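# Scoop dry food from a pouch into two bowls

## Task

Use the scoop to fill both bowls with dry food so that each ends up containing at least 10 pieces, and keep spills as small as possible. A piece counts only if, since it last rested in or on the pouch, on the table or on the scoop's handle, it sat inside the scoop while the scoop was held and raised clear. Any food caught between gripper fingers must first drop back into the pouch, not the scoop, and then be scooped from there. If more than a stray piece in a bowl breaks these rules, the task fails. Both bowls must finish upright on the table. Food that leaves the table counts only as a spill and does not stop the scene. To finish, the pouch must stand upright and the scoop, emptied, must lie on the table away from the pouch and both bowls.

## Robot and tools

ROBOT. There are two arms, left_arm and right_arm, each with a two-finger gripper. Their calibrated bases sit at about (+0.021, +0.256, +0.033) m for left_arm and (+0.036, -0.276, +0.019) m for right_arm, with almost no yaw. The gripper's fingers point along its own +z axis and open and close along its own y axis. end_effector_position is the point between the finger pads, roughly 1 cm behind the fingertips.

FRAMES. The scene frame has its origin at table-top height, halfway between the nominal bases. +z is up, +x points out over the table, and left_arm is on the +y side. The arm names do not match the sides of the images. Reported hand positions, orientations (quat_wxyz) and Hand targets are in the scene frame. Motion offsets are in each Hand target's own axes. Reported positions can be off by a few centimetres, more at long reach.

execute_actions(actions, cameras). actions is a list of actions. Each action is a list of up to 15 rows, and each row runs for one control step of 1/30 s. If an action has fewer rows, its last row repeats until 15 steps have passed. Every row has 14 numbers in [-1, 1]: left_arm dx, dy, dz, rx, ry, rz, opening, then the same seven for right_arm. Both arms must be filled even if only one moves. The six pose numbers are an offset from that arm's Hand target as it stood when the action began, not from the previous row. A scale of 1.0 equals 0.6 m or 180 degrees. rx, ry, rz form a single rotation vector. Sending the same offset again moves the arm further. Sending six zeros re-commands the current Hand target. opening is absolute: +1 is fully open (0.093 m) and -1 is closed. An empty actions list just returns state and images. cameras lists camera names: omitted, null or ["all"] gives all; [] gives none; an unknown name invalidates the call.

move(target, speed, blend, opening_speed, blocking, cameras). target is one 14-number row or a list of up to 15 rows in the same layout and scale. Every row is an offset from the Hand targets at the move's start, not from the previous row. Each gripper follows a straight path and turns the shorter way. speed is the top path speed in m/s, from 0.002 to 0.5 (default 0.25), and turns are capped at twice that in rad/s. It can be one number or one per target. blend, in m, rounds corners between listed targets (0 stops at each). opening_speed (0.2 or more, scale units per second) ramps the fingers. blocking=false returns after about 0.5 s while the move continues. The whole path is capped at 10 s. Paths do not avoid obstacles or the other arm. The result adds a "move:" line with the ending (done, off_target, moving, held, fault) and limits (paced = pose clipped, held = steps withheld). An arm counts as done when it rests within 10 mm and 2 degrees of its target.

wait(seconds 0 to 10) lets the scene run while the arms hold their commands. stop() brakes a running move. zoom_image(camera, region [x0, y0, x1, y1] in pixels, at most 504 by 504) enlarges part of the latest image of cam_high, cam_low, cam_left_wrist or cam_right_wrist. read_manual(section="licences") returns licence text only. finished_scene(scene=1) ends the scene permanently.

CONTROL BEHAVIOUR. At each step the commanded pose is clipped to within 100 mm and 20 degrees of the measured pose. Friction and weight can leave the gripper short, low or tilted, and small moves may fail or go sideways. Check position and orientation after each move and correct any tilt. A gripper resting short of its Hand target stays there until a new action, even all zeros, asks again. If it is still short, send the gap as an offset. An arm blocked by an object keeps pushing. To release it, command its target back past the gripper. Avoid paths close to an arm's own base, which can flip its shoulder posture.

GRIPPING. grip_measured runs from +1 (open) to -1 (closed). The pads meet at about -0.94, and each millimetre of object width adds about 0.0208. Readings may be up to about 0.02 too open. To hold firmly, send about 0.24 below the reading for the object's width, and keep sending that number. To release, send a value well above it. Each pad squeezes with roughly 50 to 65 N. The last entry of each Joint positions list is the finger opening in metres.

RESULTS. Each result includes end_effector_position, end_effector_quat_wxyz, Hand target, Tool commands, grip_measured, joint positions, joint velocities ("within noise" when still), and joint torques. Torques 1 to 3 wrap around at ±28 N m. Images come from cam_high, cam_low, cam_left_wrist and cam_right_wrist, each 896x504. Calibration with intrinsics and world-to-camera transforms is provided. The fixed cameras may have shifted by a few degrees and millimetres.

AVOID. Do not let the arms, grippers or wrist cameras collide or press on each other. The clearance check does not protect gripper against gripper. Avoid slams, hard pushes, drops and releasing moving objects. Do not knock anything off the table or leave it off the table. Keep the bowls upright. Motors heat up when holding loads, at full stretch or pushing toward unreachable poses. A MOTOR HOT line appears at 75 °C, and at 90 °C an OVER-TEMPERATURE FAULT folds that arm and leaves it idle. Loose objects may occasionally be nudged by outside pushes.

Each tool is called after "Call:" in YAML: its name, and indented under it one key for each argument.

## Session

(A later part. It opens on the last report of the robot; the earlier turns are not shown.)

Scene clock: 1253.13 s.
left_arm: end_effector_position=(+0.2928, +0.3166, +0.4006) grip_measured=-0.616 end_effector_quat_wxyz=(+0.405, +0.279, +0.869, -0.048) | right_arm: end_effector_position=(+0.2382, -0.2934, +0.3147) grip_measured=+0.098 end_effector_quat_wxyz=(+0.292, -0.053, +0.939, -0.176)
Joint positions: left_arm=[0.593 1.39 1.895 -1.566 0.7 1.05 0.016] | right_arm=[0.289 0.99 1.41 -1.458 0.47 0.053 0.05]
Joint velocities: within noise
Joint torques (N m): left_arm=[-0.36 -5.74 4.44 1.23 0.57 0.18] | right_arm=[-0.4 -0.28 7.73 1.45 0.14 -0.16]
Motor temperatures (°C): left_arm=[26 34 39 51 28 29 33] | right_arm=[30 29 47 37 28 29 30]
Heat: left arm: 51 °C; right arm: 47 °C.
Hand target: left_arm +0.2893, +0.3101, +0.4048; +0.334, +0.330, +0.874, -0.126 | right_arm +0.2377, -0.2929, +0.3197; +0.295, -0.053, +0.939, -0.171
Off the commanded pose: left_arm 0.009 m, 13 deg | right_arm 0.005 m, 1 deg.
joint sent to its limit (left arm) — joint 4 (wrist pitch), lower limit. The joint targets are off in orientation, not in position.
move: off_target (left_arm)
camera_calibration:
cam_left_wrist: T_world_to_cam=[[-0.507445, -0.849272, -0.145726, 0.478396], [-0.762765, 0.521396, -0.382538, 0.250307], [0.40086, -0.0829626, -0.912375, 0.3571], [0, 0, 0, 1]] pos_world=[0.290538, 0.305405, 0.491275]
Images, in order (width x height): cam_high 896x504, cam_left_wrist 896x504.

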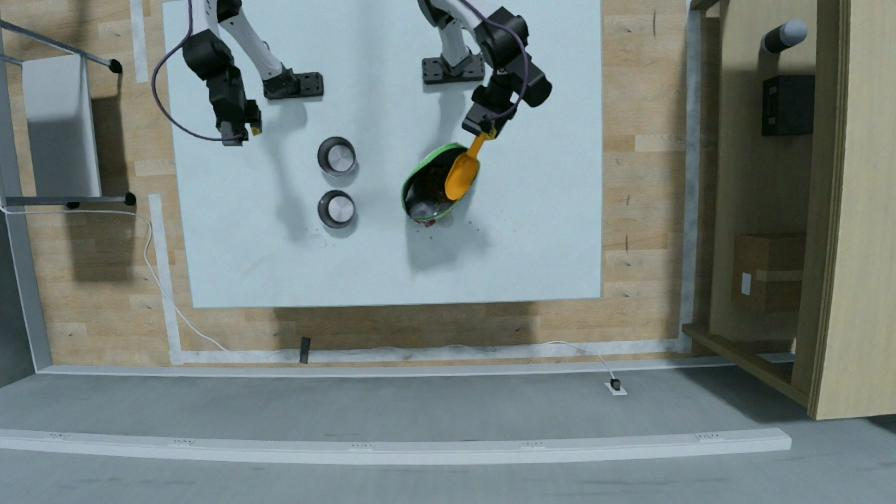

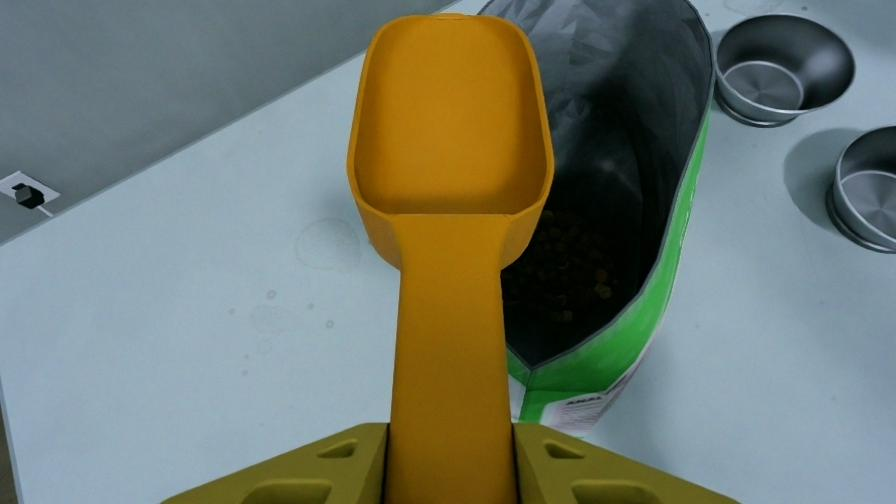

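Call:
move:
  target:
    - [-0.0194,-0.0027,0.084,0,0.038,0,-0.9,0,0,0,0,0,0,0.1]
    - [-0.009,-0.0041,0.1575,0,0.0767,0,-0.9,0,0,0,0,0,0,0.1]
  speed: 0.12
  cameras: ["cam_left_wrist","cam_high"]

Call:
zoom_image:
  camera: "cam_high"
  region: [380, 110, 560, 250]

Scene clock: 1271.67 s.
left_arm: end_effector_position=(+0.3370, +0.2630, +0.3328) grip_measured=-0.616 end_effector_quat_wxyz=(+0.245, +0.338, +0.905, -0.081) | right_arm: end_effector_position=(+0.2382, -0.2934, +0.3147) grip_measured=+0.098 end_effector_quat_wxyz=(+0.292, -0.053, +0.939, -0.176)
Joint positions: left_arm=[0.207 1.577 1.914 -1.567 0.404 0.878 0.016] | right_arm=[0.289 0.99 1.41 -1.458 0.47 0.053 0.05]
Joint velocities: within noise
Joint torques (N m): left_arm=[-0.27 -6.45 7.02 1.01 0.15 0.02] | right_arm=[-0.35 -0.25 7.72 1.45 0.14 -0.16]
Motor temperatures (°C): left_arm=[26 33 39 47 28 29 33] | right_arm=[30 29 48 37 28 29 30]
Heat: left arm: 47 °C; right arm: 48 °C.
Hand target: left_arm +0.3380, +0.2638, +0.3380; +0.227, +0.343, +0.907, -0.085 | right_arm +0.2377, -0.2929, +0.3197; +0.295, -0.053, +0.939, -0.171
Off the commanded pose: left_arm 0.005 m, 2 deg | right_arm 0.005 m, 1 deg.
joint sent to its limit (left arm) — joint 4 (wrist pitch), lower limit. The joint targets are off in orientation, not in position.
move: done
camera_calibration:
cam_left_wrist: T_world_to_cam=[[-0.63855, -0.769061, -0.0282768, 0.429417], [-0.764954, 0.638305, -0.0860908, 0.157332], [0.0842583, -0.0333428, -0.995886, 0.394538], [0, 0, 0, 1]] pos_world=[0.361313, 0.242977, 0.418602]
Images, in order (width x height): cam_high 896x504, cam_left_wrist 896x504.

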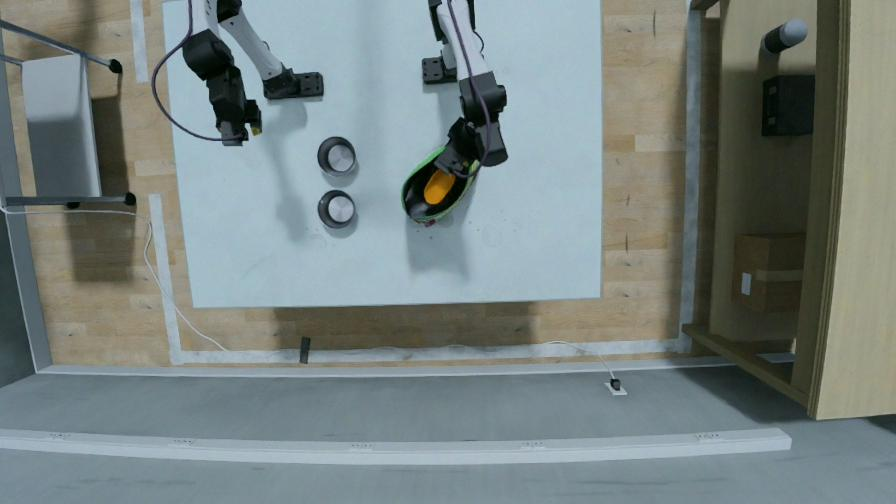

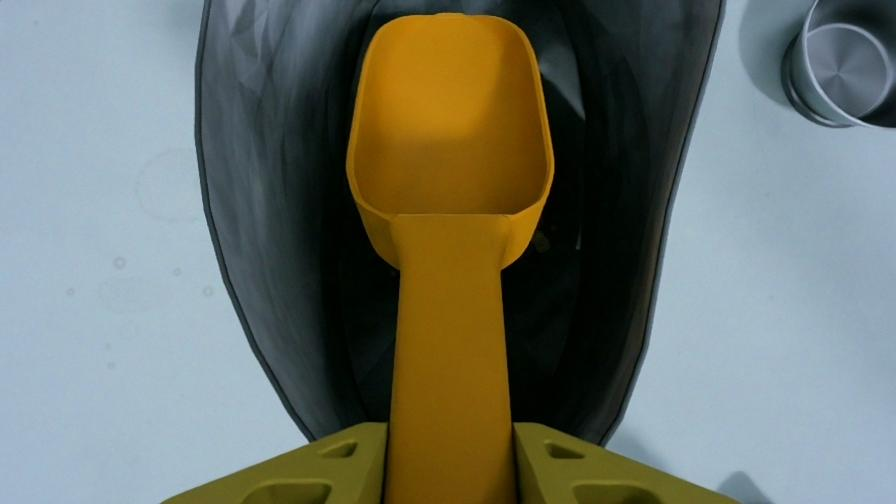

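Scaled by 2.800 from the camera's 896x504 image, which has a finer 1280x720 frame.

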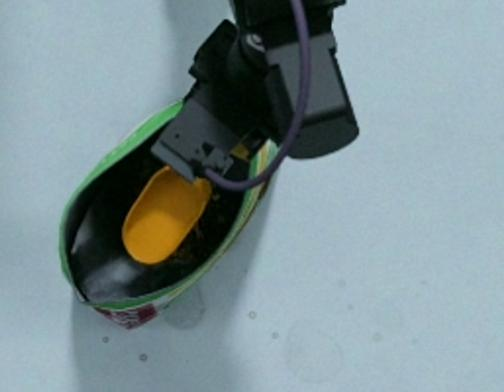

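Call:
move:
  target:
    - [0.031,-0.001,0.0552,0,0.056,0,-0.9,0,0,0,0,0,0,0.1]
    - [0.043,-0.001,0.0962,0,0.0978,0,-0.9,0,0,0,0,0,0,0.1]
  speed: 0.08
  cameras: ["cam_left_wrist","cam_high"]

Call:
zoom_image:
  camera: "cam_high"
  region: [380, 110, 560, 250]

Scene clock: 1315.13 s.
left_arm: end_effector_position=(+0.3489, +0.2539, +0.2893) grip_measured=-0.616 end_effector_quat_wxyz=(+0.151, +0.356, +0.922, -0.025) | right_arm: end_effector_position=(+0.2382, -0.2934, +0.3147) grip_measured=+0.098 end_effector_quat_wxyz=(+0.292, -0.053, +0.939, -0.176)
Joint positions: left_arm=[0.057 1.65 1.867 -1.535 0.175 0.798 0.016] | right_arm=[0.289 0.99 1.41 -1.458 0.47 0.053 0.05]
Joint velocities: within noise
Joint torques (N m): left_arm=[0.01 -5.72 3.9 0.55 -0.34 0.05] | right_arm=[-0.39 -0.25 7.71 1.45 0.14 -0.16]
Motor temperatures (°C): left_arm=[26 34 40 44 28 29 33] | right_arm=[30 29 48 37 28 29 30]
Heat: left arm: 44 °C; right arm: 48 °C.
Hand target: left_arm +0.3409, +0.2605, +0.2749; +0.085, +0.352, +0.931, -0.032 | right_arm +0.2377, -0.2929, +0.3197; +0.295, -0.053, +0.939, -0.171
Off the commanded pose: left_arm 0.018 m, 8 deg | right_arm 0.005 m, 1 deg.
joint sent to its limit (left arm) — joint 4 (wrist pitch), lower limit. The joint targets are off in orientation, not in position.
move: off_target (left_arm)
camera_calibration:
cam_left_wrist: T_world_to_cam=[[-0.652279, -0.754462, -0.0729275, 0.442813], [-0.756016, 0.640654, 0.134171, 0.101063], [-0.0545054, 0.142651, -0.988271, 0.351427], [0, 0, 0, 1]] pos_world=[0.384398, 0.219207, 0.366039]
Images, in order (width x height): cam_high 896x504, cam_left_wrist 896x504.

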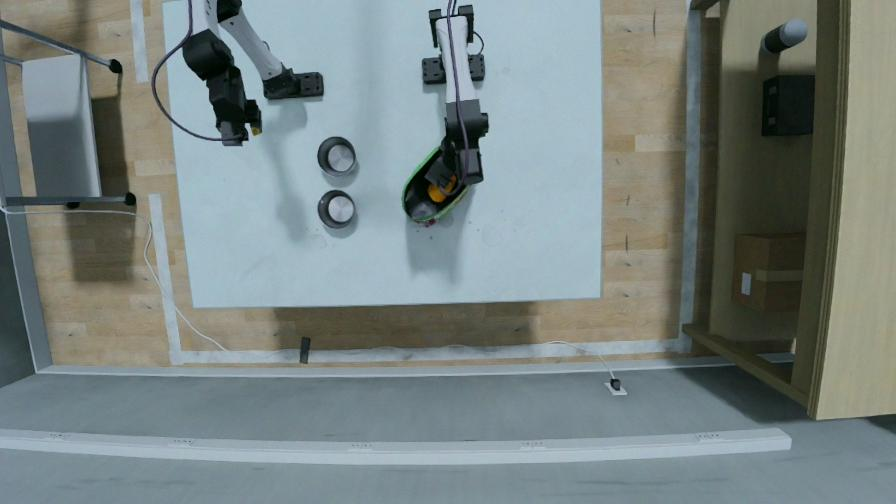

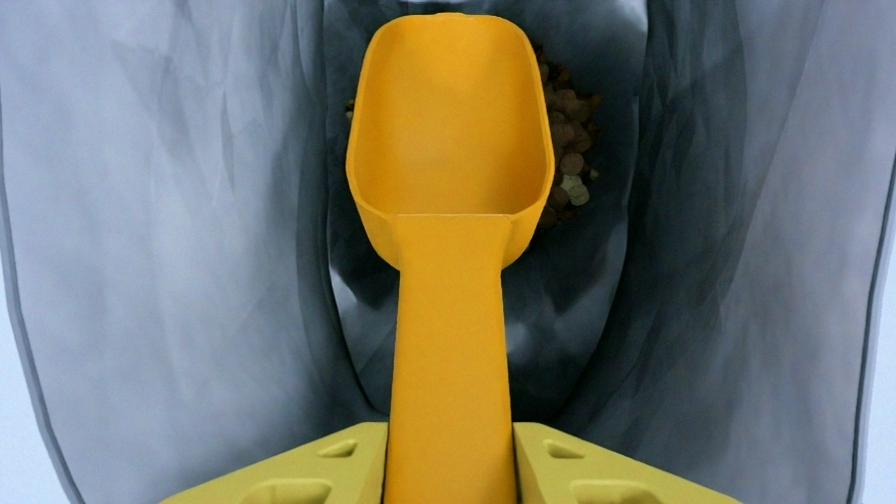

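Scaled by 2.800 from the camera's 896x504 image, which has a finer 1280x720 frame.

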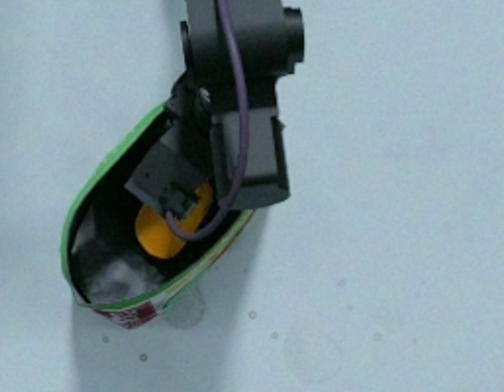

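Call:
move:
  target:
    - [0.0067,0,-0.0387,0,-0.0367,0,-0.9,0,0,0,0,0,0,0.1]
    - [0.0182,0,0.0017,0,0.008,0,-0.9,0,0,0,0,0,0,0.1]
  speed: 0.08
  cameras: ["cam_left_wrist","cam_low"]

Scene clock: 1414.33 s.
left_arm: end_effector_position=(+0.3441, +0.2592, +0.2902) grip_measured=-0.616 end_effector_quat_wxyz=(+0.155, +0.358, +0.921, -0.017) | right_arm: end_effector_position=(+0.2382, -0.2934, +0.3147) grip_measured=+0.098 end_effector_quat_wxyz=(+0.292, -0.053, +0.939, -0.176)
Joint positions: left_arm=[0.071 1.621 1.837 -1.523 0.169 0.816 0.016] | right_arm=[0.289 0.99 1.41 -1.458 0.47 0.053 0.05]
Joint velocities: within noise
Joint torques (N m): left_arm=[0.12 -5.07 3.63 0.45 -0.44 0.05] | right_arm=[-0.39 -0.27 7.72 1.46 0.14 -0.16]
Motor temperatures (°C): left_arm=[26 34 39 39 28 29 34] | right_arm=[30 29 48 37 28 29 30]
Heat: left arm: 39 °C; right arm: 48 °C.
Hand target: left_arm +0.3330, +0.2675, +0.2719; +0.074, +0.353, +0.932, -0.027 | right_arm +0.2377, -0.2929, +0.3197; +0.295, -0.053, +0.939, -0.171
Off the commanded pose: left_arm 0.023 m, 9 deg | right_arm 0.005 m, 1 deg.
joint sent to its limit (left arm) — joint 4 (wrist pitch), lower limit. The joint targets are off in orientation, not in position.
move: off_target (left_arm)
camera_calibration:
cam_left_wrist: T_world_to_cam=[[-0.652126, -0.75262, -0.0910751, 0.448405], [-0.757022, 0.640036, 0.131425, 0.0952266], [-0.0406215, 0.154651, -0.987134, 0.343052], [0, 0, 0, 1]] pos_world=[0.378441, 0.223477, 0.366961]
Images, in order (width x height): cam_low 896x504, cam_left_wrist 896x504.

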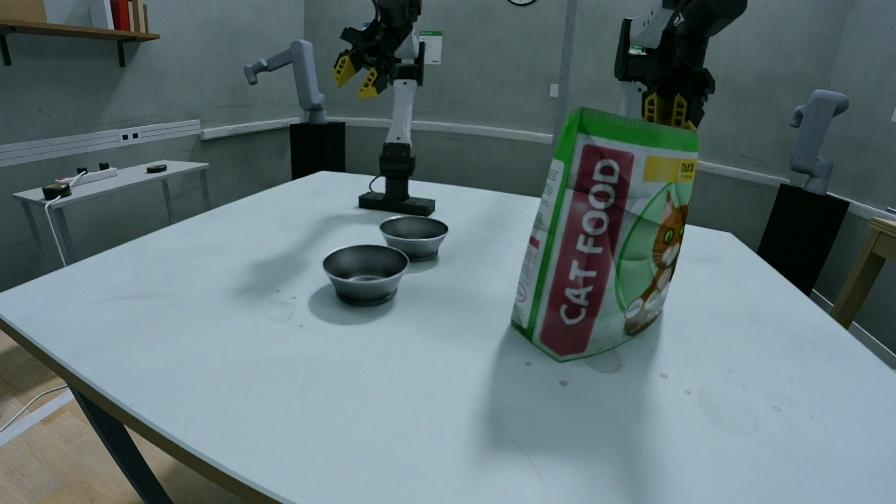

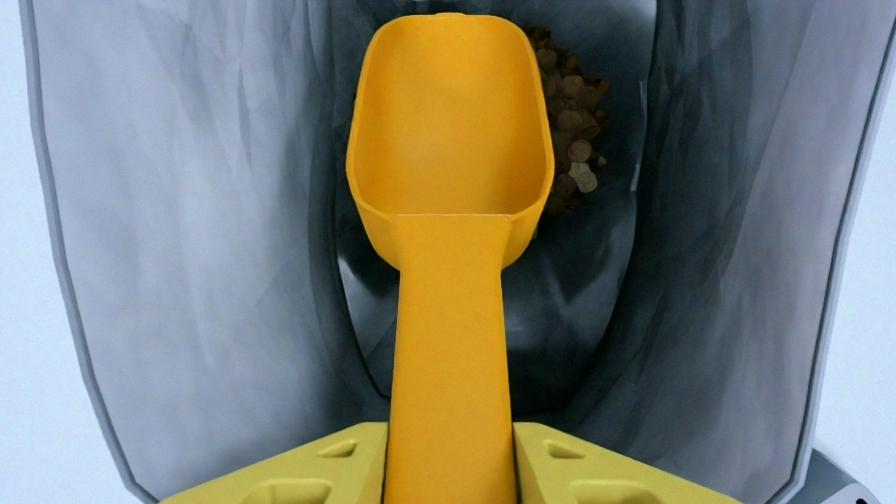

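Call:
move:
  target:
    - [0.001,0,-0.0644,0,-0.0609,0,-0.9,0,0,0,0,0,0,0.1]
    - [0.0127,0,-0.0123,0,-0.0164,0,-0.9,0,0,0,0,0,0,0.1]
  speed: 0.08
  cameras: ["cam_left_wrist","cam_low"]

Scene clock: 1484.27 s.
left_arm: end_effector_position=(+0.3373, +0.2677, +0.2982) grip_measured=-0.616 end_effector_quat_wxyz=(+0.174, +0.356, +0.918, -0.020) | right_arm: end_effector_position=(+0.2382, -0.2934, +0.3147) grip_measured=+0.098 end_effector_quat_wxyz=(+0.292, -0.053, +0.939, -0.176)
Joint positions: left_arm=[0.119 1.584 1.823 -1.522 0.205 0.855 0.016] | right_arm=[0.289 0.99 1.41 -1.458 0.47 0.053 0.05]
Joint velocities: within noise
Joint torques (N m): left_arm=[-0.14 -4.41 3.38 0.49 -0.35 0.04] | right_arm=[-0.39 -0.28 7.75 1.45 0.14 -0.16]
Motor temperatures (°C): left_arm=[26 33 38 37 28 29 34] | right_arm=[30 29 48 37 28 29 30]
Heat: left arm: 38 °C; right arm: 48 °C.
Hand target: left_arm +0.3266, +0.2732, +0.2780; +0.098, +0.352, +0.930, -0.037 | right_arm +0.2377, -0.2929, +0.3197; +0.295, -0.053, +0.939, -0.171
Off the commanded pose: left_arm 0.024 m, 9 deg | right_arm 0.005 m, 1 deg.
joint sent to its limit (left arm) — joint 4 (wrist pitch), lower limit. The joint targets are off in orientation, not in position.
move: off_target (left_arm)
camera_calibration:
cam_left_wrist: T_world_to_cam=[[-0.648389, -0.754999, -0.0978204, 0.452511], [-0.761272, 0.641719, 0.0930663, 0.0960293], [-0.00749177, 0.134811, -0.990843, 0.344596], [0, 0, 0, 1]] pos_world=[0.369089, 0.233566, 0.376769]
Images, in order (width x height): cam_low 896x504, cam_left_wrist 896x504.

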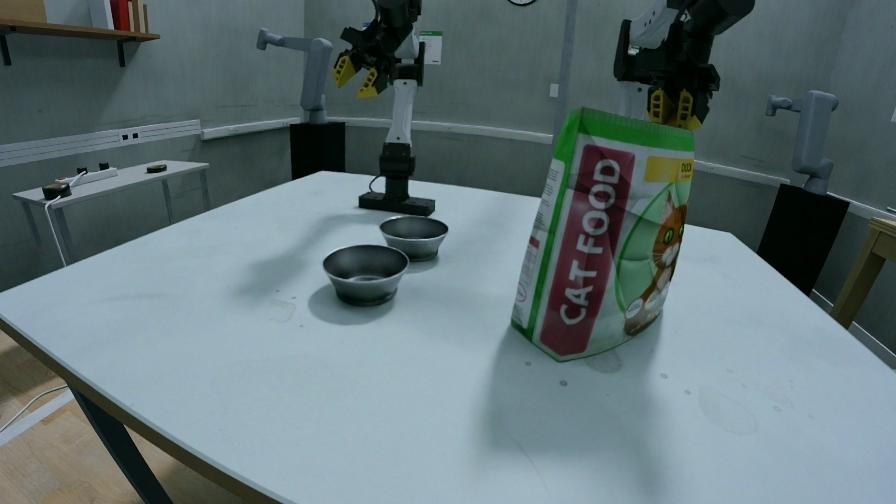

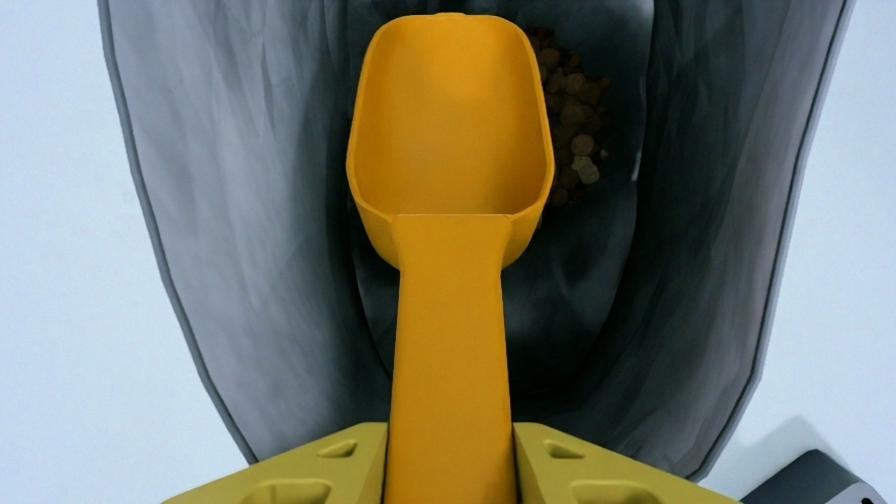

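Call:
move:
  target:
    - [0.0083,0,-0.0477,0,-0.039,0,-0.9,0,0,0,0,0,0,0.1]
    - [0.006,0.0133,-0.0183,0,-0.0167,0,-0.9,0,0,0,0,0,0,0.1]
    - [0.002,-0.0133,-0.006,0,-0.008,0,-0.9,0,0,0,0,0,0,0.1]
    - [-0.001,0.0133,0.0052,0,0,0,-0.9,0,0,0,0,0,0,0.1]
    - [-0.003,-0.0133,0.0157,0,0.008,0,-0.9,0,0,0,0,0,0,0.1]
    - [-0.005,0.0133,0.0267,0,0.0167,0,-0.9,0,0,0,0,0,0,0.1]
    - [-0.007,-0.0133,0.036,0,0.025,0,-0.9,0,0,0,0,0,0,0.1]
    - [-0.0093,0,0.0462,0,0.033,0,-0.9,0,0,0,0,0,0,0.1]
  speed: 0.06
  blend: 0.003
  cameras: ["cam_left_wrist","cam_low"]

Scene clock: 1542.80 s.
left_arm: end_effector_position=(+0.3481, +0.2570, +0.2625) grip_measured=-0.616 end_effector_quat_wxyz=(+0.108, +0.363, +0.925, -0.017) | right_arm: end_effector_position=(+0.2382, -0.2934, +0.3147) grip_measured=+0.098 end_effector_quat_wxyz=(+0.292, -0.053, +0.939, -0.176)
Joint positions: left_arm=[0.04 1.676 1.801 -1.514 0.123 0.803 0.016] | right_arm=[0.289 0.99 1.41 -1.458 0.47 0.053 0.05]
Joint velocities: within noise
Joint torques (N m): left_arm=[0.43 -6.35 4.94 0.2 -0.43 -0.02] | right_arm=[-0.4 -0.28 7.72 1.46 0.15 -0.16]
Motor temperatures (°C): left_arm=[26 33 38 35 28 29 34] | right_arm=[30 28 48 37 28 29 30]
Heat: left arm: 38 °C; right arm: 48 °C.
Hand target: left_arm +0.3349, +0.2659, +0.2519; +0.049, +0.353, +0.934, -0.018 | right_arm +0.2377, -0.2929, +0.3197; +0.295, -0.053, +0.939, -0.171
Off the commanded pose: left_arm 0.019 m, 7 deg | right_arm 0.005 m, 1 deg.
joint sent to its limit (left arm) — joint 4 (wrist pitch), lower limit. The joint targets still meet the commanded pose.
move: off_target (left_arm)
camera_calibration:
cam_left_wrist: T_world_to_cam=[[-0.665123, -0.744358, -0.0595202, 0.440994], [-0.736145, 0.64023, 0.219537, 0.0728229], [-0.125307, 0.189835, -0.973787, 0.333122], [0, 0, 0, 1]] pos_world=[0.388666, 0.218396, 0.33465]
Images, in order (width x height): cam_low 896x504, cam_left_wrist 896x504.

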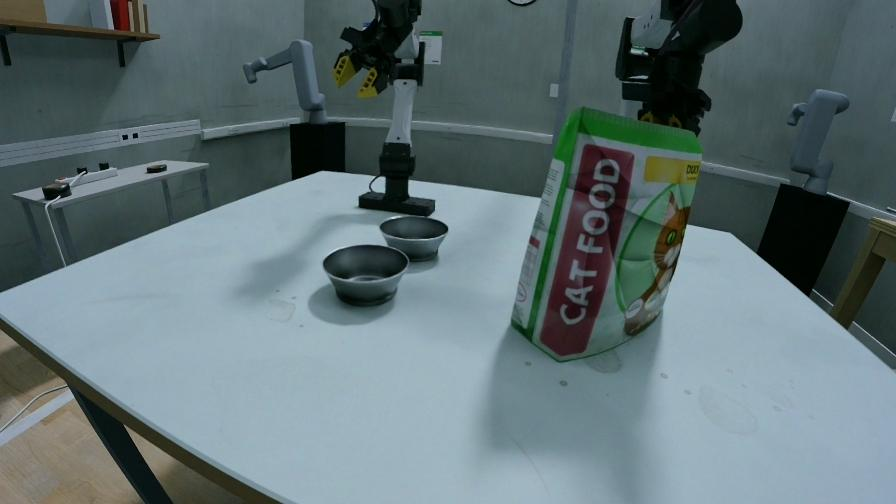

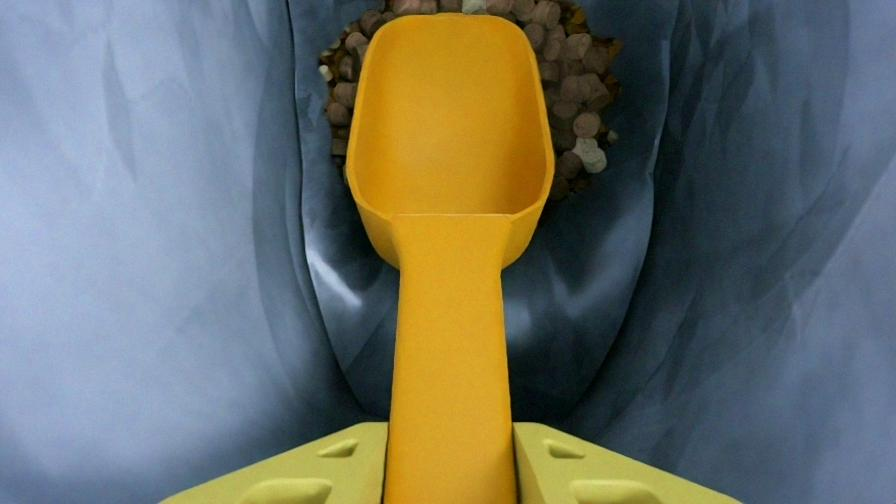

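Call:
move:
  target:
    - [-0.024,0.012,0.011,0,-0.0056,0,-0.9,0,0,0,0,0,0,0.1]
    - [-0.048,-0.012,0.02,0,-0.011,0,-0.9,0,0,0,0,0,0,0.1]
    - [-0.073,0.012,0.0228,0,-0.028,0,-0.9,0,0,0,0,0,0,0.1]
    - [-0.09,0,0.0178,0,-0.067,0,-0.9,0,0,0,0,0,0,0.1]
    - [-0.0837,0,0.0004,0,-0.122,0,-0.9,0,0,0,0,0,0,0.1]
    - [-0.0698,0,-0.0262,0,-0.178,0,-0.9,0,0,0,0,0,0,0.1]
    - [-0.058,0,-0.0743,0,-0.217,0,-0.9,0,0,0,0,0,0,0.1]
  speed: 0.05
  blend: 0.003
  cameras: ["cam_left_wrist","cam_low"]

Scene clock: 1568.17 s.
left_arm: end_effector_position=(+0.3599, +0.2443, +0.2992) grip_measured=-0.616 end_effector_quat_wxyz=(+0.356, +0.326, +0.865, -0.139) | right_arm: end_effector_position=(+0.2382, -0.2934, +0.3147) grip_measured=+0.098 end_effector_quat_wxyz=(+0.292, -0.053, +0.939, -0.176)
Joint positions: left_arm=[0.238 1.434 1.496 -1.136 0.634 0.819 0.016] | right_arm=[0.289 0.99 1.41 -1.458 0.47 0.053 0.05]
Joint velocities: within noise
Joint torques (N m): left_arm=[0.66 -7.17 5.37 1.29 0.34 0.19] | right_arm=[-0.36 -0.29 7.71 1.45 0.14 -0.16]
Motor temperatures (°C): left_arm=[26 33 38 36 28 29 34] | right_arm=[30 28 48 37 28 29 30]
Heat: left arm: 38 °C; right arm: 48 °C.
Hand target: left_arm +0.3574, +0.2460, +0.3000; +0.359, +0.327, +0.864, -0.135 | right_arm +0.2377, -0.2929, +0.3197; +0.295, -0.053, +0.939, -0.171
Off the commanded pose: left_arm 0.003 m, 1 deg | right_arm 0.005 m, 1 deg.
move: done
camera_calibration:
cam_left_wrist: T_world_to_cam=[[-0.648693, -0.761038, 0.00433473, 0.420623], [-0.716608, 0.608884, -0.340197, 0.249776], [0.256263, -0.223789, -0.940344, 0.326467], [0, 0, 0, 1]] pos_world=[0.368185, 0.241085, 0.390141]
Images, in order (width x height): cam_low 896x504, cam_left_wrist 896x504.

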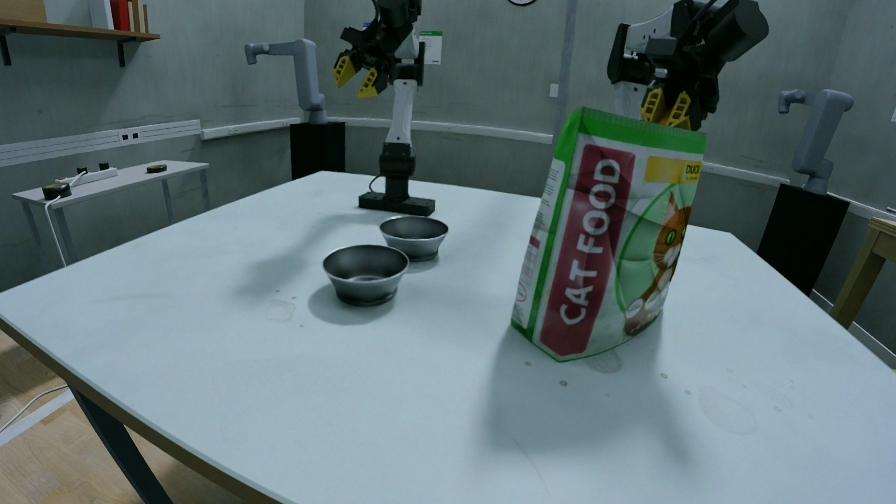

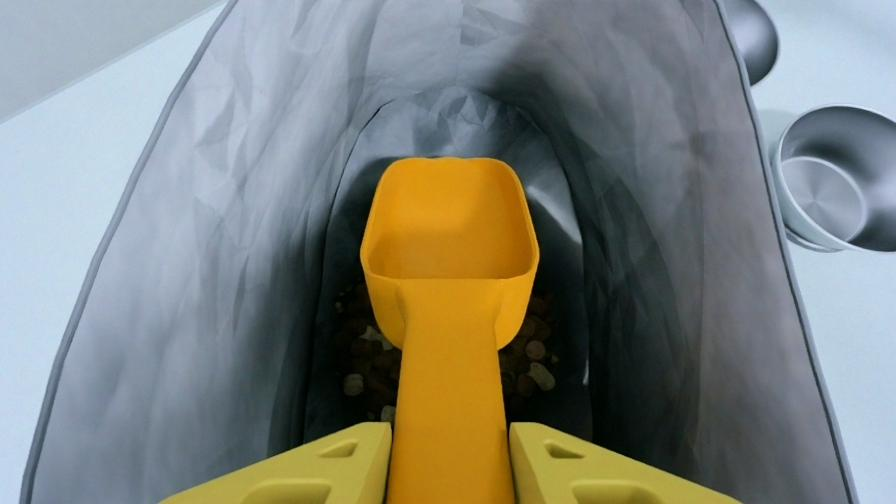

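Call:
move:
  target:
    - [-0.0413,0,-0.0412,0,0.084,0,-0.9,0,0,0,0,0,0,0.1]
    - [-0.0118,0,0,0,0.145,0,-0.9,0,0,0,0,0,0,0.1]
  speed: 0.1
  blend: 0.003
  cameras: ["cam_left_wrist"]

Scene clock: 1619.63 s.
left_arm: end_effector_position=(+0.3618, +0.2424, +0.3076) grip_measured=-0.616 end_effector_quat_wxyz=(+0.182, +0.348, +0.918, -0.052) | right_arm: end_effector_position=(+0.2382, -0.2934, +0.3147) grip_measured=+0.098 end_effector_quat_wxyz=(+0.292, -0.053, +0.939, -0.176)
Joint positions: left_arm=[0.056 1.694 1.976 -1.562 0.248 0.77 0.016] | right_arm=[0.289 0.99 1.41 -1.458 0.47 0.053 0.05]
Joint velocities: within noise
Joint torques (N m): left_arm=[-0.38 -7.21 5.37 0.89 0.05 0.05] | right_arm=[-0.4 -0.29 7.71 1.45 0.14 -0.16]
Motor temperatures (°C): left_arm=[26 35 39 37 28 29 34] | right_arm=[30 28 48 37 28 29 30]
Heat: left arm: 39 °C; right arm: 48 °C.
Hand target: left_arm +0.3611, +0.2427, +0.3050; +0.154, +0.349, +0.923, -0.058 | right_arm +0.2377, -0.2929, +0.3197; +0.295, -0.053, +0.939, -0.171
Off the commanded pose: left_arm 0.003 m, 3 deg | right_arm 0.005 m, 1 deg.
joint sent to its limit (left arm) — joint 4 (wrist pitch), lower limit. The joint targets still meet the commanded pose.
move: off_target (left_arm)
camera_calibration:
cam_left_wrist: T_world_to_cam=[[-0.645903, -0.762304, -0.0412478, 0.433739], [-0.763233, 0.643609, 0.0569404, 0.141362], [-0.0168585, 0.0682597, -0.997525, 0.379079], [0, 0, 0, 1]] pos_world=[0.394436, 0.213784, 0.387983]
Images, in order (width x height): cam_left_wrist 896x504.

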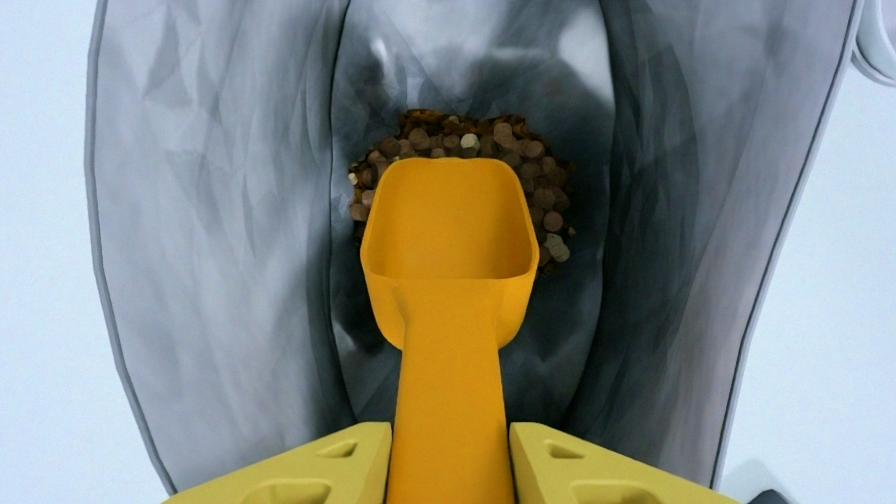

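Call:
move:
  target:
    - [0.0149,0.0133,0.0178,0,0.0167,0,-0.9,0,0,0,0,0,0,0.1]
    - [0.0304,-0.0133,0.0372,0,0.0389,0,-0.9,0,0,0,0,0,0,0.1]
    - [0.0342,0.0133,0.0483,0,0.047,0,-0.9,0,0,0,0,0,0,0.1]
    - [0.0385,-0.0133,0.0608,0,0.0556,0,-0.9,0,0,0,0,0,0,0.1]
  speed: 0.06
  blend: 0.003
  cameras: ["cam_left_wrist"]

Scene clock: 1639.47 s.
left_arm: end_effector_position=(+0.3601, +0.2344, +0.2730) grip_measured=-0.616 end_effector_quat_wxyz=(+0.126, +0.360, +0.924, -0.036) | right_arm: end_effector_position=(+0.2382, -0.2934, +0.3147) grip_measured=+0.098 end_effector_quat_wxyz=(+0.292, -0.053, +0.939, -0.176)
Joint positions: left_arm=[-0.011 1.715 1.882 -1.53 0.16 0.741 0.016] | right_arm=[0.289 0.99 1.41 -1.458 0.47 0.053 0.05]
Joint velocities: within noise
Joint torques (N m): left_arm=[0.03 -7.8 3.96 0.41 -0.49 0] | right_arm=[-0.34 -0.29 7.72 1.46 0.15 -0.16]
Motor temperatures (°C): left_arm=[26 35 39 36 28 29 34] | right_arm=[30 28 48 37 28 29 30]
Heat: left arm: 39 °C; right arm: 48 °C.
Hand target: left_arm +0.3483, +0.2434, +0.2630; +0.073, +0.353, +0.933, -0.027 | right_arm +0.2377, -0.2929, +0.3197; +0.295, -0.053, +0.939, -0.171
Off the commanded pose: left_arm 0.018 m, 6 deg | right_arm 0.005 m, 1 deg.
joint sent to its limit (left arm) — joint 4 (wrist pitch), lower limit. The joint targets still meet the commanded pose.
move: off_target (left_arm)
camera_calibration:
cam_left_wrist: T_world_to_cam=[[-0.662366, -0.748277, -0.0367709, 0.426461], [-0.741557, 0.647852, 0.174302, 0.106368], [-0.106604, 0.14272, -0.984005, 0.356285], [0, 0, 0, 1]] pos_world=[0.399333, 0.199351, 0.347728]
Images, in order (width x height): cam_left_wrist 896x504.

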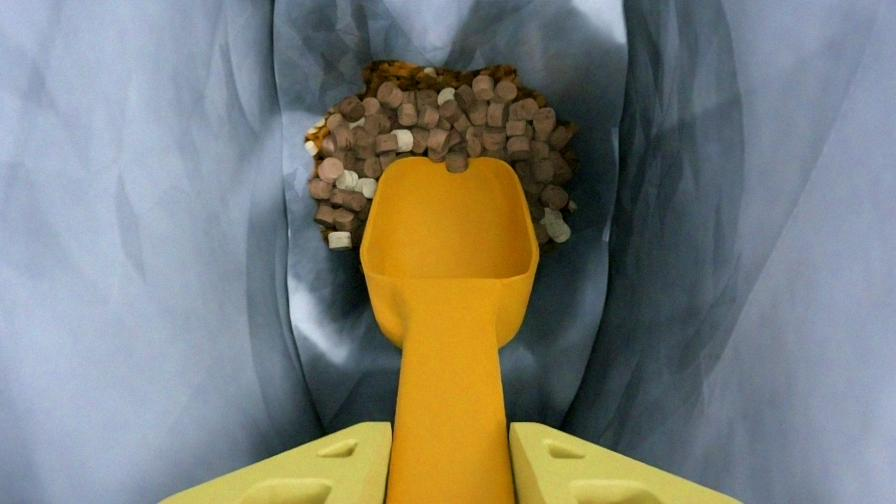

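Call:
move:
  target:
    - [-0.0314,0.0133,0.015,0,-0.023,0,-0.9,0,0,0,0,0,0,0.1]
    - [-0.0441,-0.0133,0.0204,0,-0.056,0,-0.9,0,0,0,0,0,0,0.1]
    - [-0.0443,0.0133,0.0187,0,-0.1,0,-0.9,0,0,0,0,0,0,0.1]
  speed: 0.05
  blend: 0.003
  cameras: ["cam_left_wrist"]

Scene clock: 1659.30 s.
left_arm: end_effector_position=(+0.3664, +0.2312, +0.2582) grip_measured=-0.616 end_effector_quat_wxyz=(+0.200, +0.341, +0.915, -0.080) | right_arm: end_effector_position=(+0.2382, -0.2934, +0.3147) grip_measured=+0.098 end_effector_quat_wxyz=(+0.292, -0.053, +0.939, -0.176)
Joint positions: left_arm=[0.052 1.607 1.65 -1.306 0.312 0.742 0.016] | right_arm=[0.289 0.99 1.41 -1.458 0.47 0.053 0.05]
Joint velocities: within noise
Joint torques (N m): left_arm=[0.65 -7.49 4.18 1.48 0.41 0.2] | right_arm=[-0.39 -0.28 7.72 1.45 0.14 -0.16]
Motor temperatures (°C): left_arm=[26 35 38 35 28 29 34] | right_arm=[30 28 48 37 28 29 30]
Heat: left arm: 38 °C; right arm: 48 °C.
Hand target: left_arm +0.3747, +0.2308, +0.2561; +0.218, +0.344, +0.910, -0.082 | right_arm +0.2377, -0.2929, +0.3197; +0.295, -0.053, +0.939, -0.171
Off the commanded pose: left_arm 0.009 m, 2 deg | right_arm 0.005 m, 1 deg.
move: done
camera_calibration:
cam_left_wrist: T_world_to_cam=[[-0.643598, -0.765364, 0.000247988, 0.415221], [-0.765363, 0.643597, 0.00134537, 0.170082], [-0.0011893, 0.000676074, -0.999999, 0.3412], [0, 0, 0, 1]] pos_world=[0.397816, 0.2081, 0.340868]
Images, in order (width x height): cam_left_wrist 896x504.

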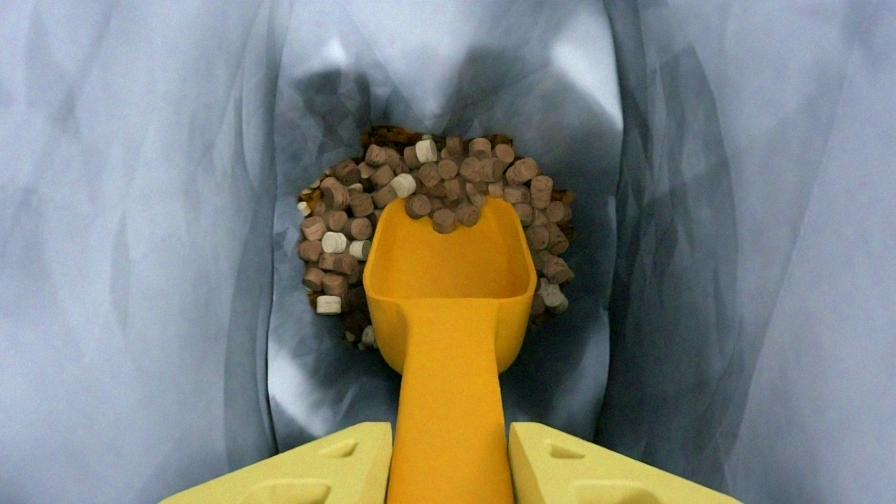

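Call:
move:
  target:
    - [0.021,0.0133,0.0118,0,0.008,0,-0.9,0,0,0,0,0,0,0.1]
    - [0.0388,-0.0133,0.0103,0,-0.017,0,-0.9,0,0,0,0,0,0,0.1]
    - [0.0455,0.0133,-0.0025,0,-0.056,0,-0.9,0,0,0,0,0,0,0.1]
    - [0.0462,0,-0.0122,0,-0.095,0,-0.9,0,0,0,0,0,0,0.1]
  speed: 0.05
  blend: 0.003
  cameras: ["cam_left_wrist","cam_low"]

Scene clock: 1694.00 s.
left_arm: end_effector_position=(+0.3625, +0.2365, +0.2632) grip_measured=-0.616 end_effector_quat_wxyz=(+0.377, +0.348, +0.847, -0.143) | right_arm: end_effector_position=(+0.2382, -0.2934, +0.3147) grip_measured=+0.098 end_effector_quat_wxyz=(+0.292, -0.053, +0.939, -0.176)
Joint positions: left_arm=[0.229 1.39 1.286 -0.939 0.673 0.846 0.016] | right_arm=[0.289 0.99 1.41 -1.458 0.47 0.053 0.05]
Joint velocities: within noise
Joint torques (N m): left_arm=[2.03 -6.58 4.48 1 -0.17 0.09] | right_arm=[-0.39 -0.25 7.72 1.46 0.15 -0.16]
Motor temperatures (°C): left_arm=[26 36 38 37 28 29 34] | right_arm=[30 28 48 37 28 29 30]
Heat: left arm: 38 °C; right arm: 48 °C.
Hand target: left_arm +0.3536, +0.2494, +0.2500; +0.351, +0.328, +0.867, -0.132 | right_arm +0.2377, -0.2929, +0.3197; +0.295, -0.053, +0.939, -0.171
Off the commanded pose: left_arm 0.020 m, 5 deg | right_arm 0.005 m, 1 deg.
move: off_target (left_arm)
camera_calibration:
cam_left_wrist: T_world_to_cam=[[-0.683425, -0.72966, -0.0229546, 0.428909], [-0.668226, 0.637926, -0.382785, 0.230943], [0.293946, -0.246266, -0.923552, 0.27747], [0, 0, 0, 1]] pos_world=[0.365888, 0.233965, 0.354505]
Images, in order (width x height): cam_low 896x504, cam_left_wrist 896x504.

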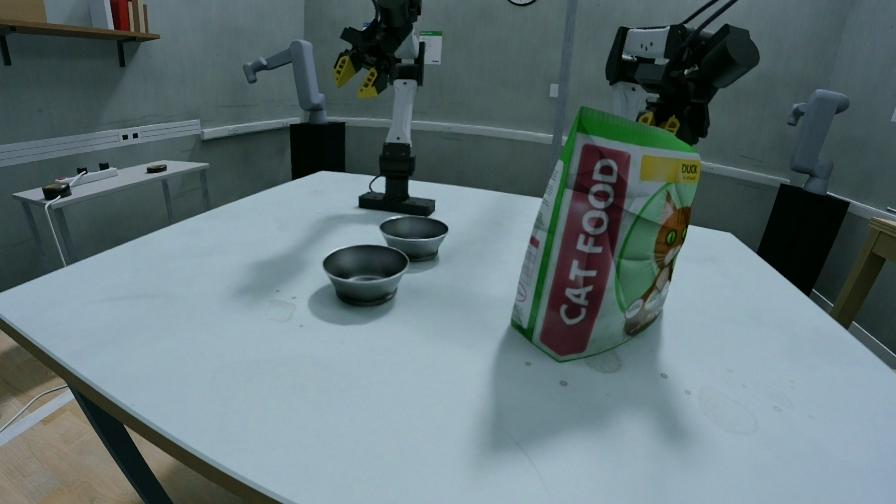

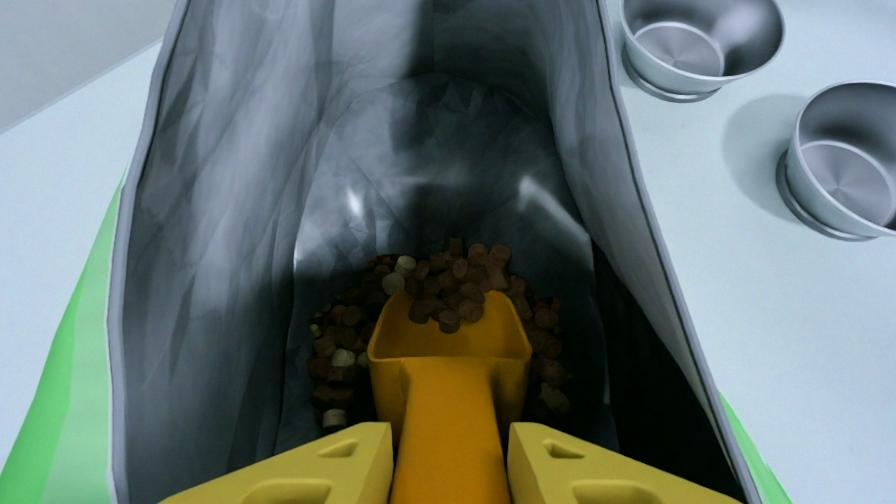

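Call:
move:
  target:
    - [-0.0095,0.0133,0.0022,0,0.078,0,-0.9,0,0,0,0,0,0,0.1]
    - [0.0143,-0.0133,-0.0092,0,0.122,0,-0.9,0,0,0,0,0,0,0.1]
    - [0.0358,0,-0.023,0,0.139,0,-0.9,0,0,0,0,0,0,0.1]
  speed: 0.05
  blend: 0.003
  cameras: ["cam_left_wrist","cam_low"]

Scene clock: 1716.33 s.
left_arm: end_effector_position=(+0.3628, +0.2375, +0.2677) grip_measured=-0.616 end_effector_quat_wxyz=(+0.247, +0.374, +0.890, -0.082) | right_arm: end_effector_position=(+0.2382, -0.2934, +0.3147) grip_measured=+0.098 end_effector_quat_wxyz=(+0.292, -0.053, +0.939, -0.176)
Joint positions: left_arm=[0.107 1.543 1.59 -1.252 0.387 0.855 0.016] | right_arm=[0.289 0.99 1.41 -1.458 0.47 0.053 0.05]
Joint velocities: within noise
Joint torques (N m): left_arm=[2.52 -5.53 6.31 -0.19 -1.11 0.19] | right_arm=[-0.36 -0.29 7.69 1.45 0.14 -0.16]
Motor temperatures (°C): left_arm=[27 35 38 36 28 29 34] | right_arm=[30 28 48 37 28 29 30]
Heat: left arm: 38 °C; right arm: 48 °C.
Hand target: left_arm +0.3348, +0.2659, +0.2450; +0.155, +0.349, +0.923, -0.058 | right_arm +0.2377, -0.2929, +0.3197; +0.295, -0.053, +0.939, -0.171
Off the commanded pose: left_arm 0.046 m, 12 deg | right_arm 0.005 m, 1 deg.
move: off_target (left_arm)
camera_calibration:
cam_left_wrist: T_world_to_cam=[[-0.693351, -0.719057, -0.0471342, 0.437489], [-0.714105, 0.694392, -0.088732, 0.156651], [0.096533, -0.0278636, -0.99494, 0.320616], [0, 0, 0, 1]] pos_world=[0.384249, 0.214736, 0.353514]
Images, in order (width x height): cam_low 896x504, cam_left_wrist 896x504.

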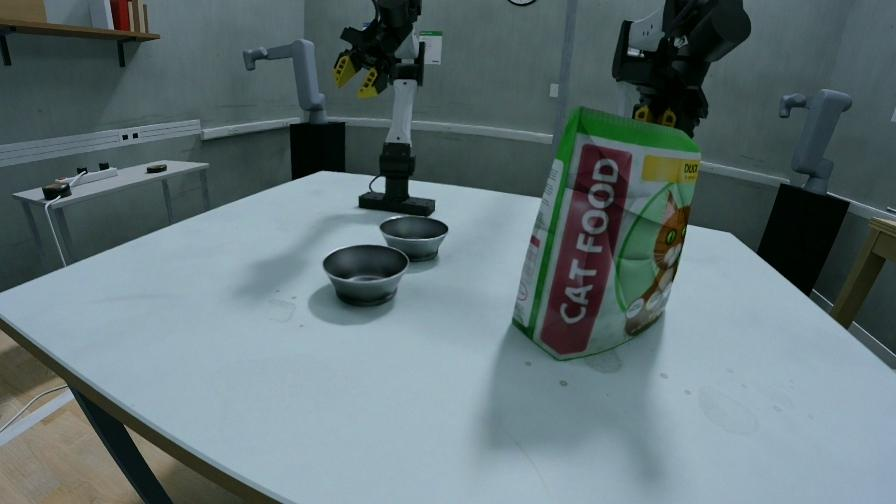

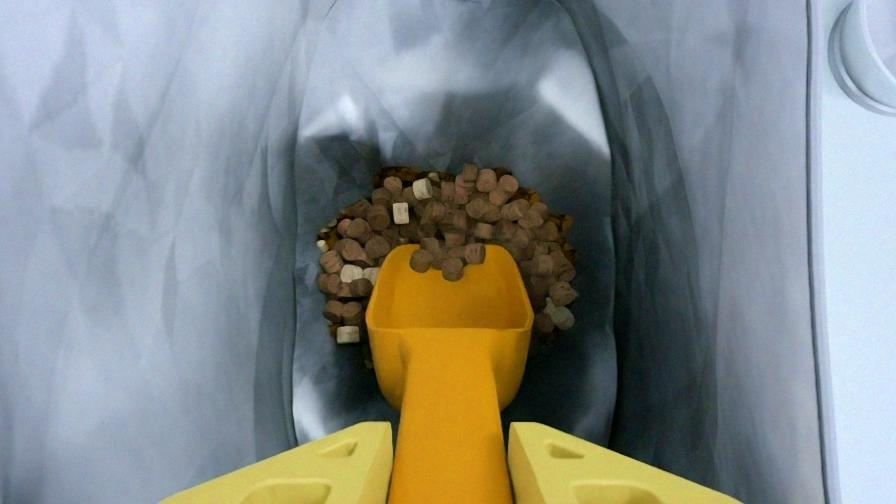

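Call:
move:
  target:
    - [-0.0843,0,-0.0503,0,-0.061,0,-0.9,0,0,0,0,0,0,0.1]
    - [-0.1013,0,-0.115,0,-0.144,0,-0.9,0,0,0,0,0,0,0.1]
    - [-0.1151,0,-0.1807,0,-0.272,0,-0.9,0,0,0,0,0,0,0.1]
    - [-0.1156,0,-0.2335,0,-0.383,0,-0.9,0,0,0,0,0,0,0.1]
  speed: 0.1
  blend: 0.01
  cameras: ["cam_left_wrist","cam_low","cam_high"]

Scene clock: 1745.80 s.
left_arm: end_effector_position=(+0.3548, +0.2550, +0.3945) grip_measured=-0.616 end_effector_quat_wxyz=(+0.643, +0.246, +0.682, -0.248) | right_arm: end_effector_position=(+0.2382, -0.2934, +0.3147) grip_measured=+0.098 end_effector_quat_wxyz=(+0.292, -0.053, +0.939, -0.176)
Joint positions: left_arm=[0.459 1.141 1.005 -0.001 1.196 0.106 0.016] | right_arm=[0.289 0.99 1.41 -1.458 0.47 0.053 0.05]
Joint velocities: within noise
Joint torques (N m): left_arm=[0.39 -5.61 6.16 2.01 0.22 0.05] | right_arm=[-0.38 -0.28 7.72 1.45 0.14 -0.16]
Motor temperatures (°C): left_arm=[27 34 40 36 29 29 34] | right_arm=[30 28 48 37 28 29 30]
Heat: left arm: 40 °C; right arm: 48 °C.
Hand target: left_arm +0.3497, +0.2528, +0.4001; +0.650, +0.255, +0.673, -0.245 | right_arm +0.2377, -0.2929, +0.3197; +0.295, -0.053, +0.939, -0.171
Off the commanded pose: left_arm 0.008 m, 2 deg | right_arm 0.005 m, 1 deg.
move: done
camera_calibration:
cam_left_wrist: T_world_to_cam=[[-0.641639, -0.766329, 0.0322255, 0.412883], [-0.377194, 0.27868, -0.883211, 0.449971], [0.66785, -0.578858, -0.467867, 0.177875], [0, 0, 0, 1]] pos_world=[0.315855, 0.293971, 0.467336]
Images, in order (width x height): cam_high 896x504, cam_low 896x504, cam_left_wrist 896x504.

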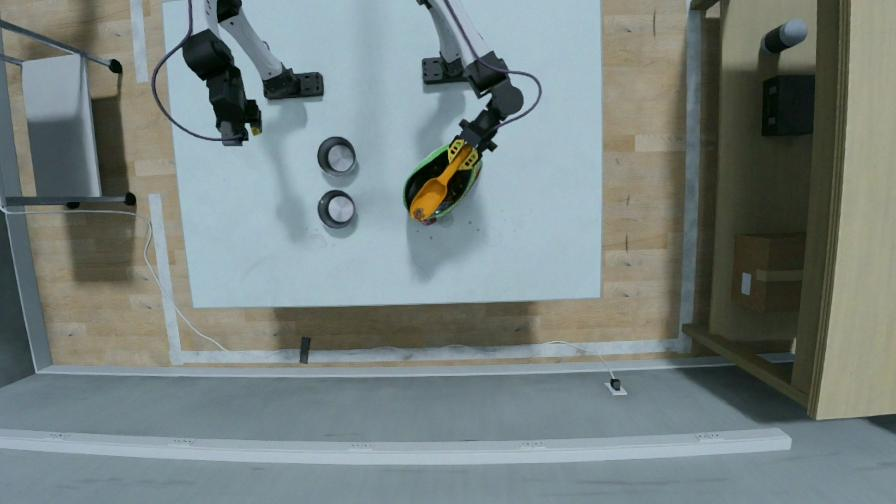

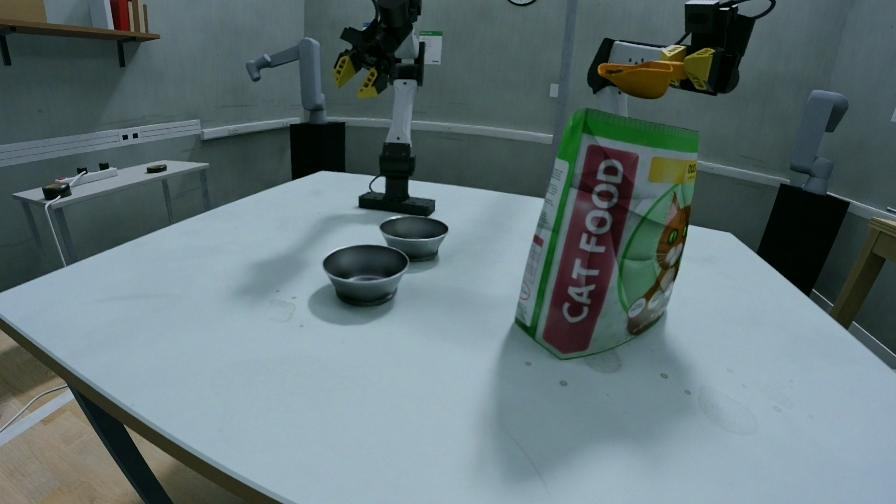

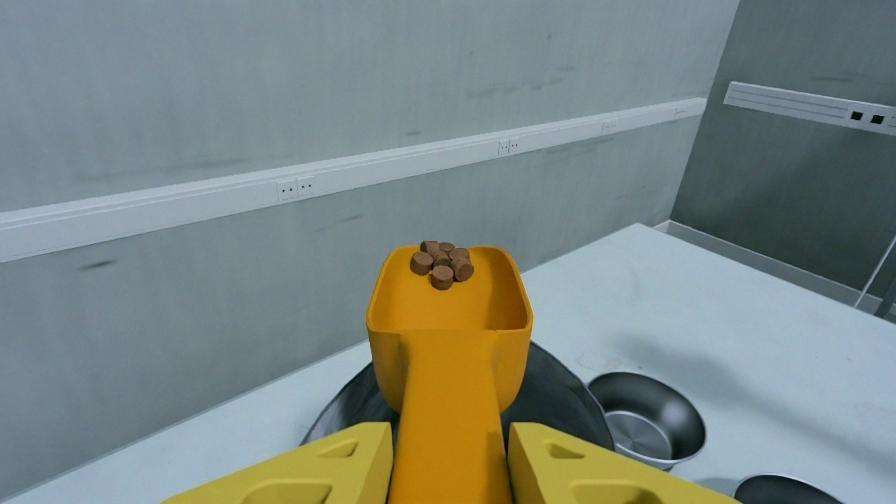

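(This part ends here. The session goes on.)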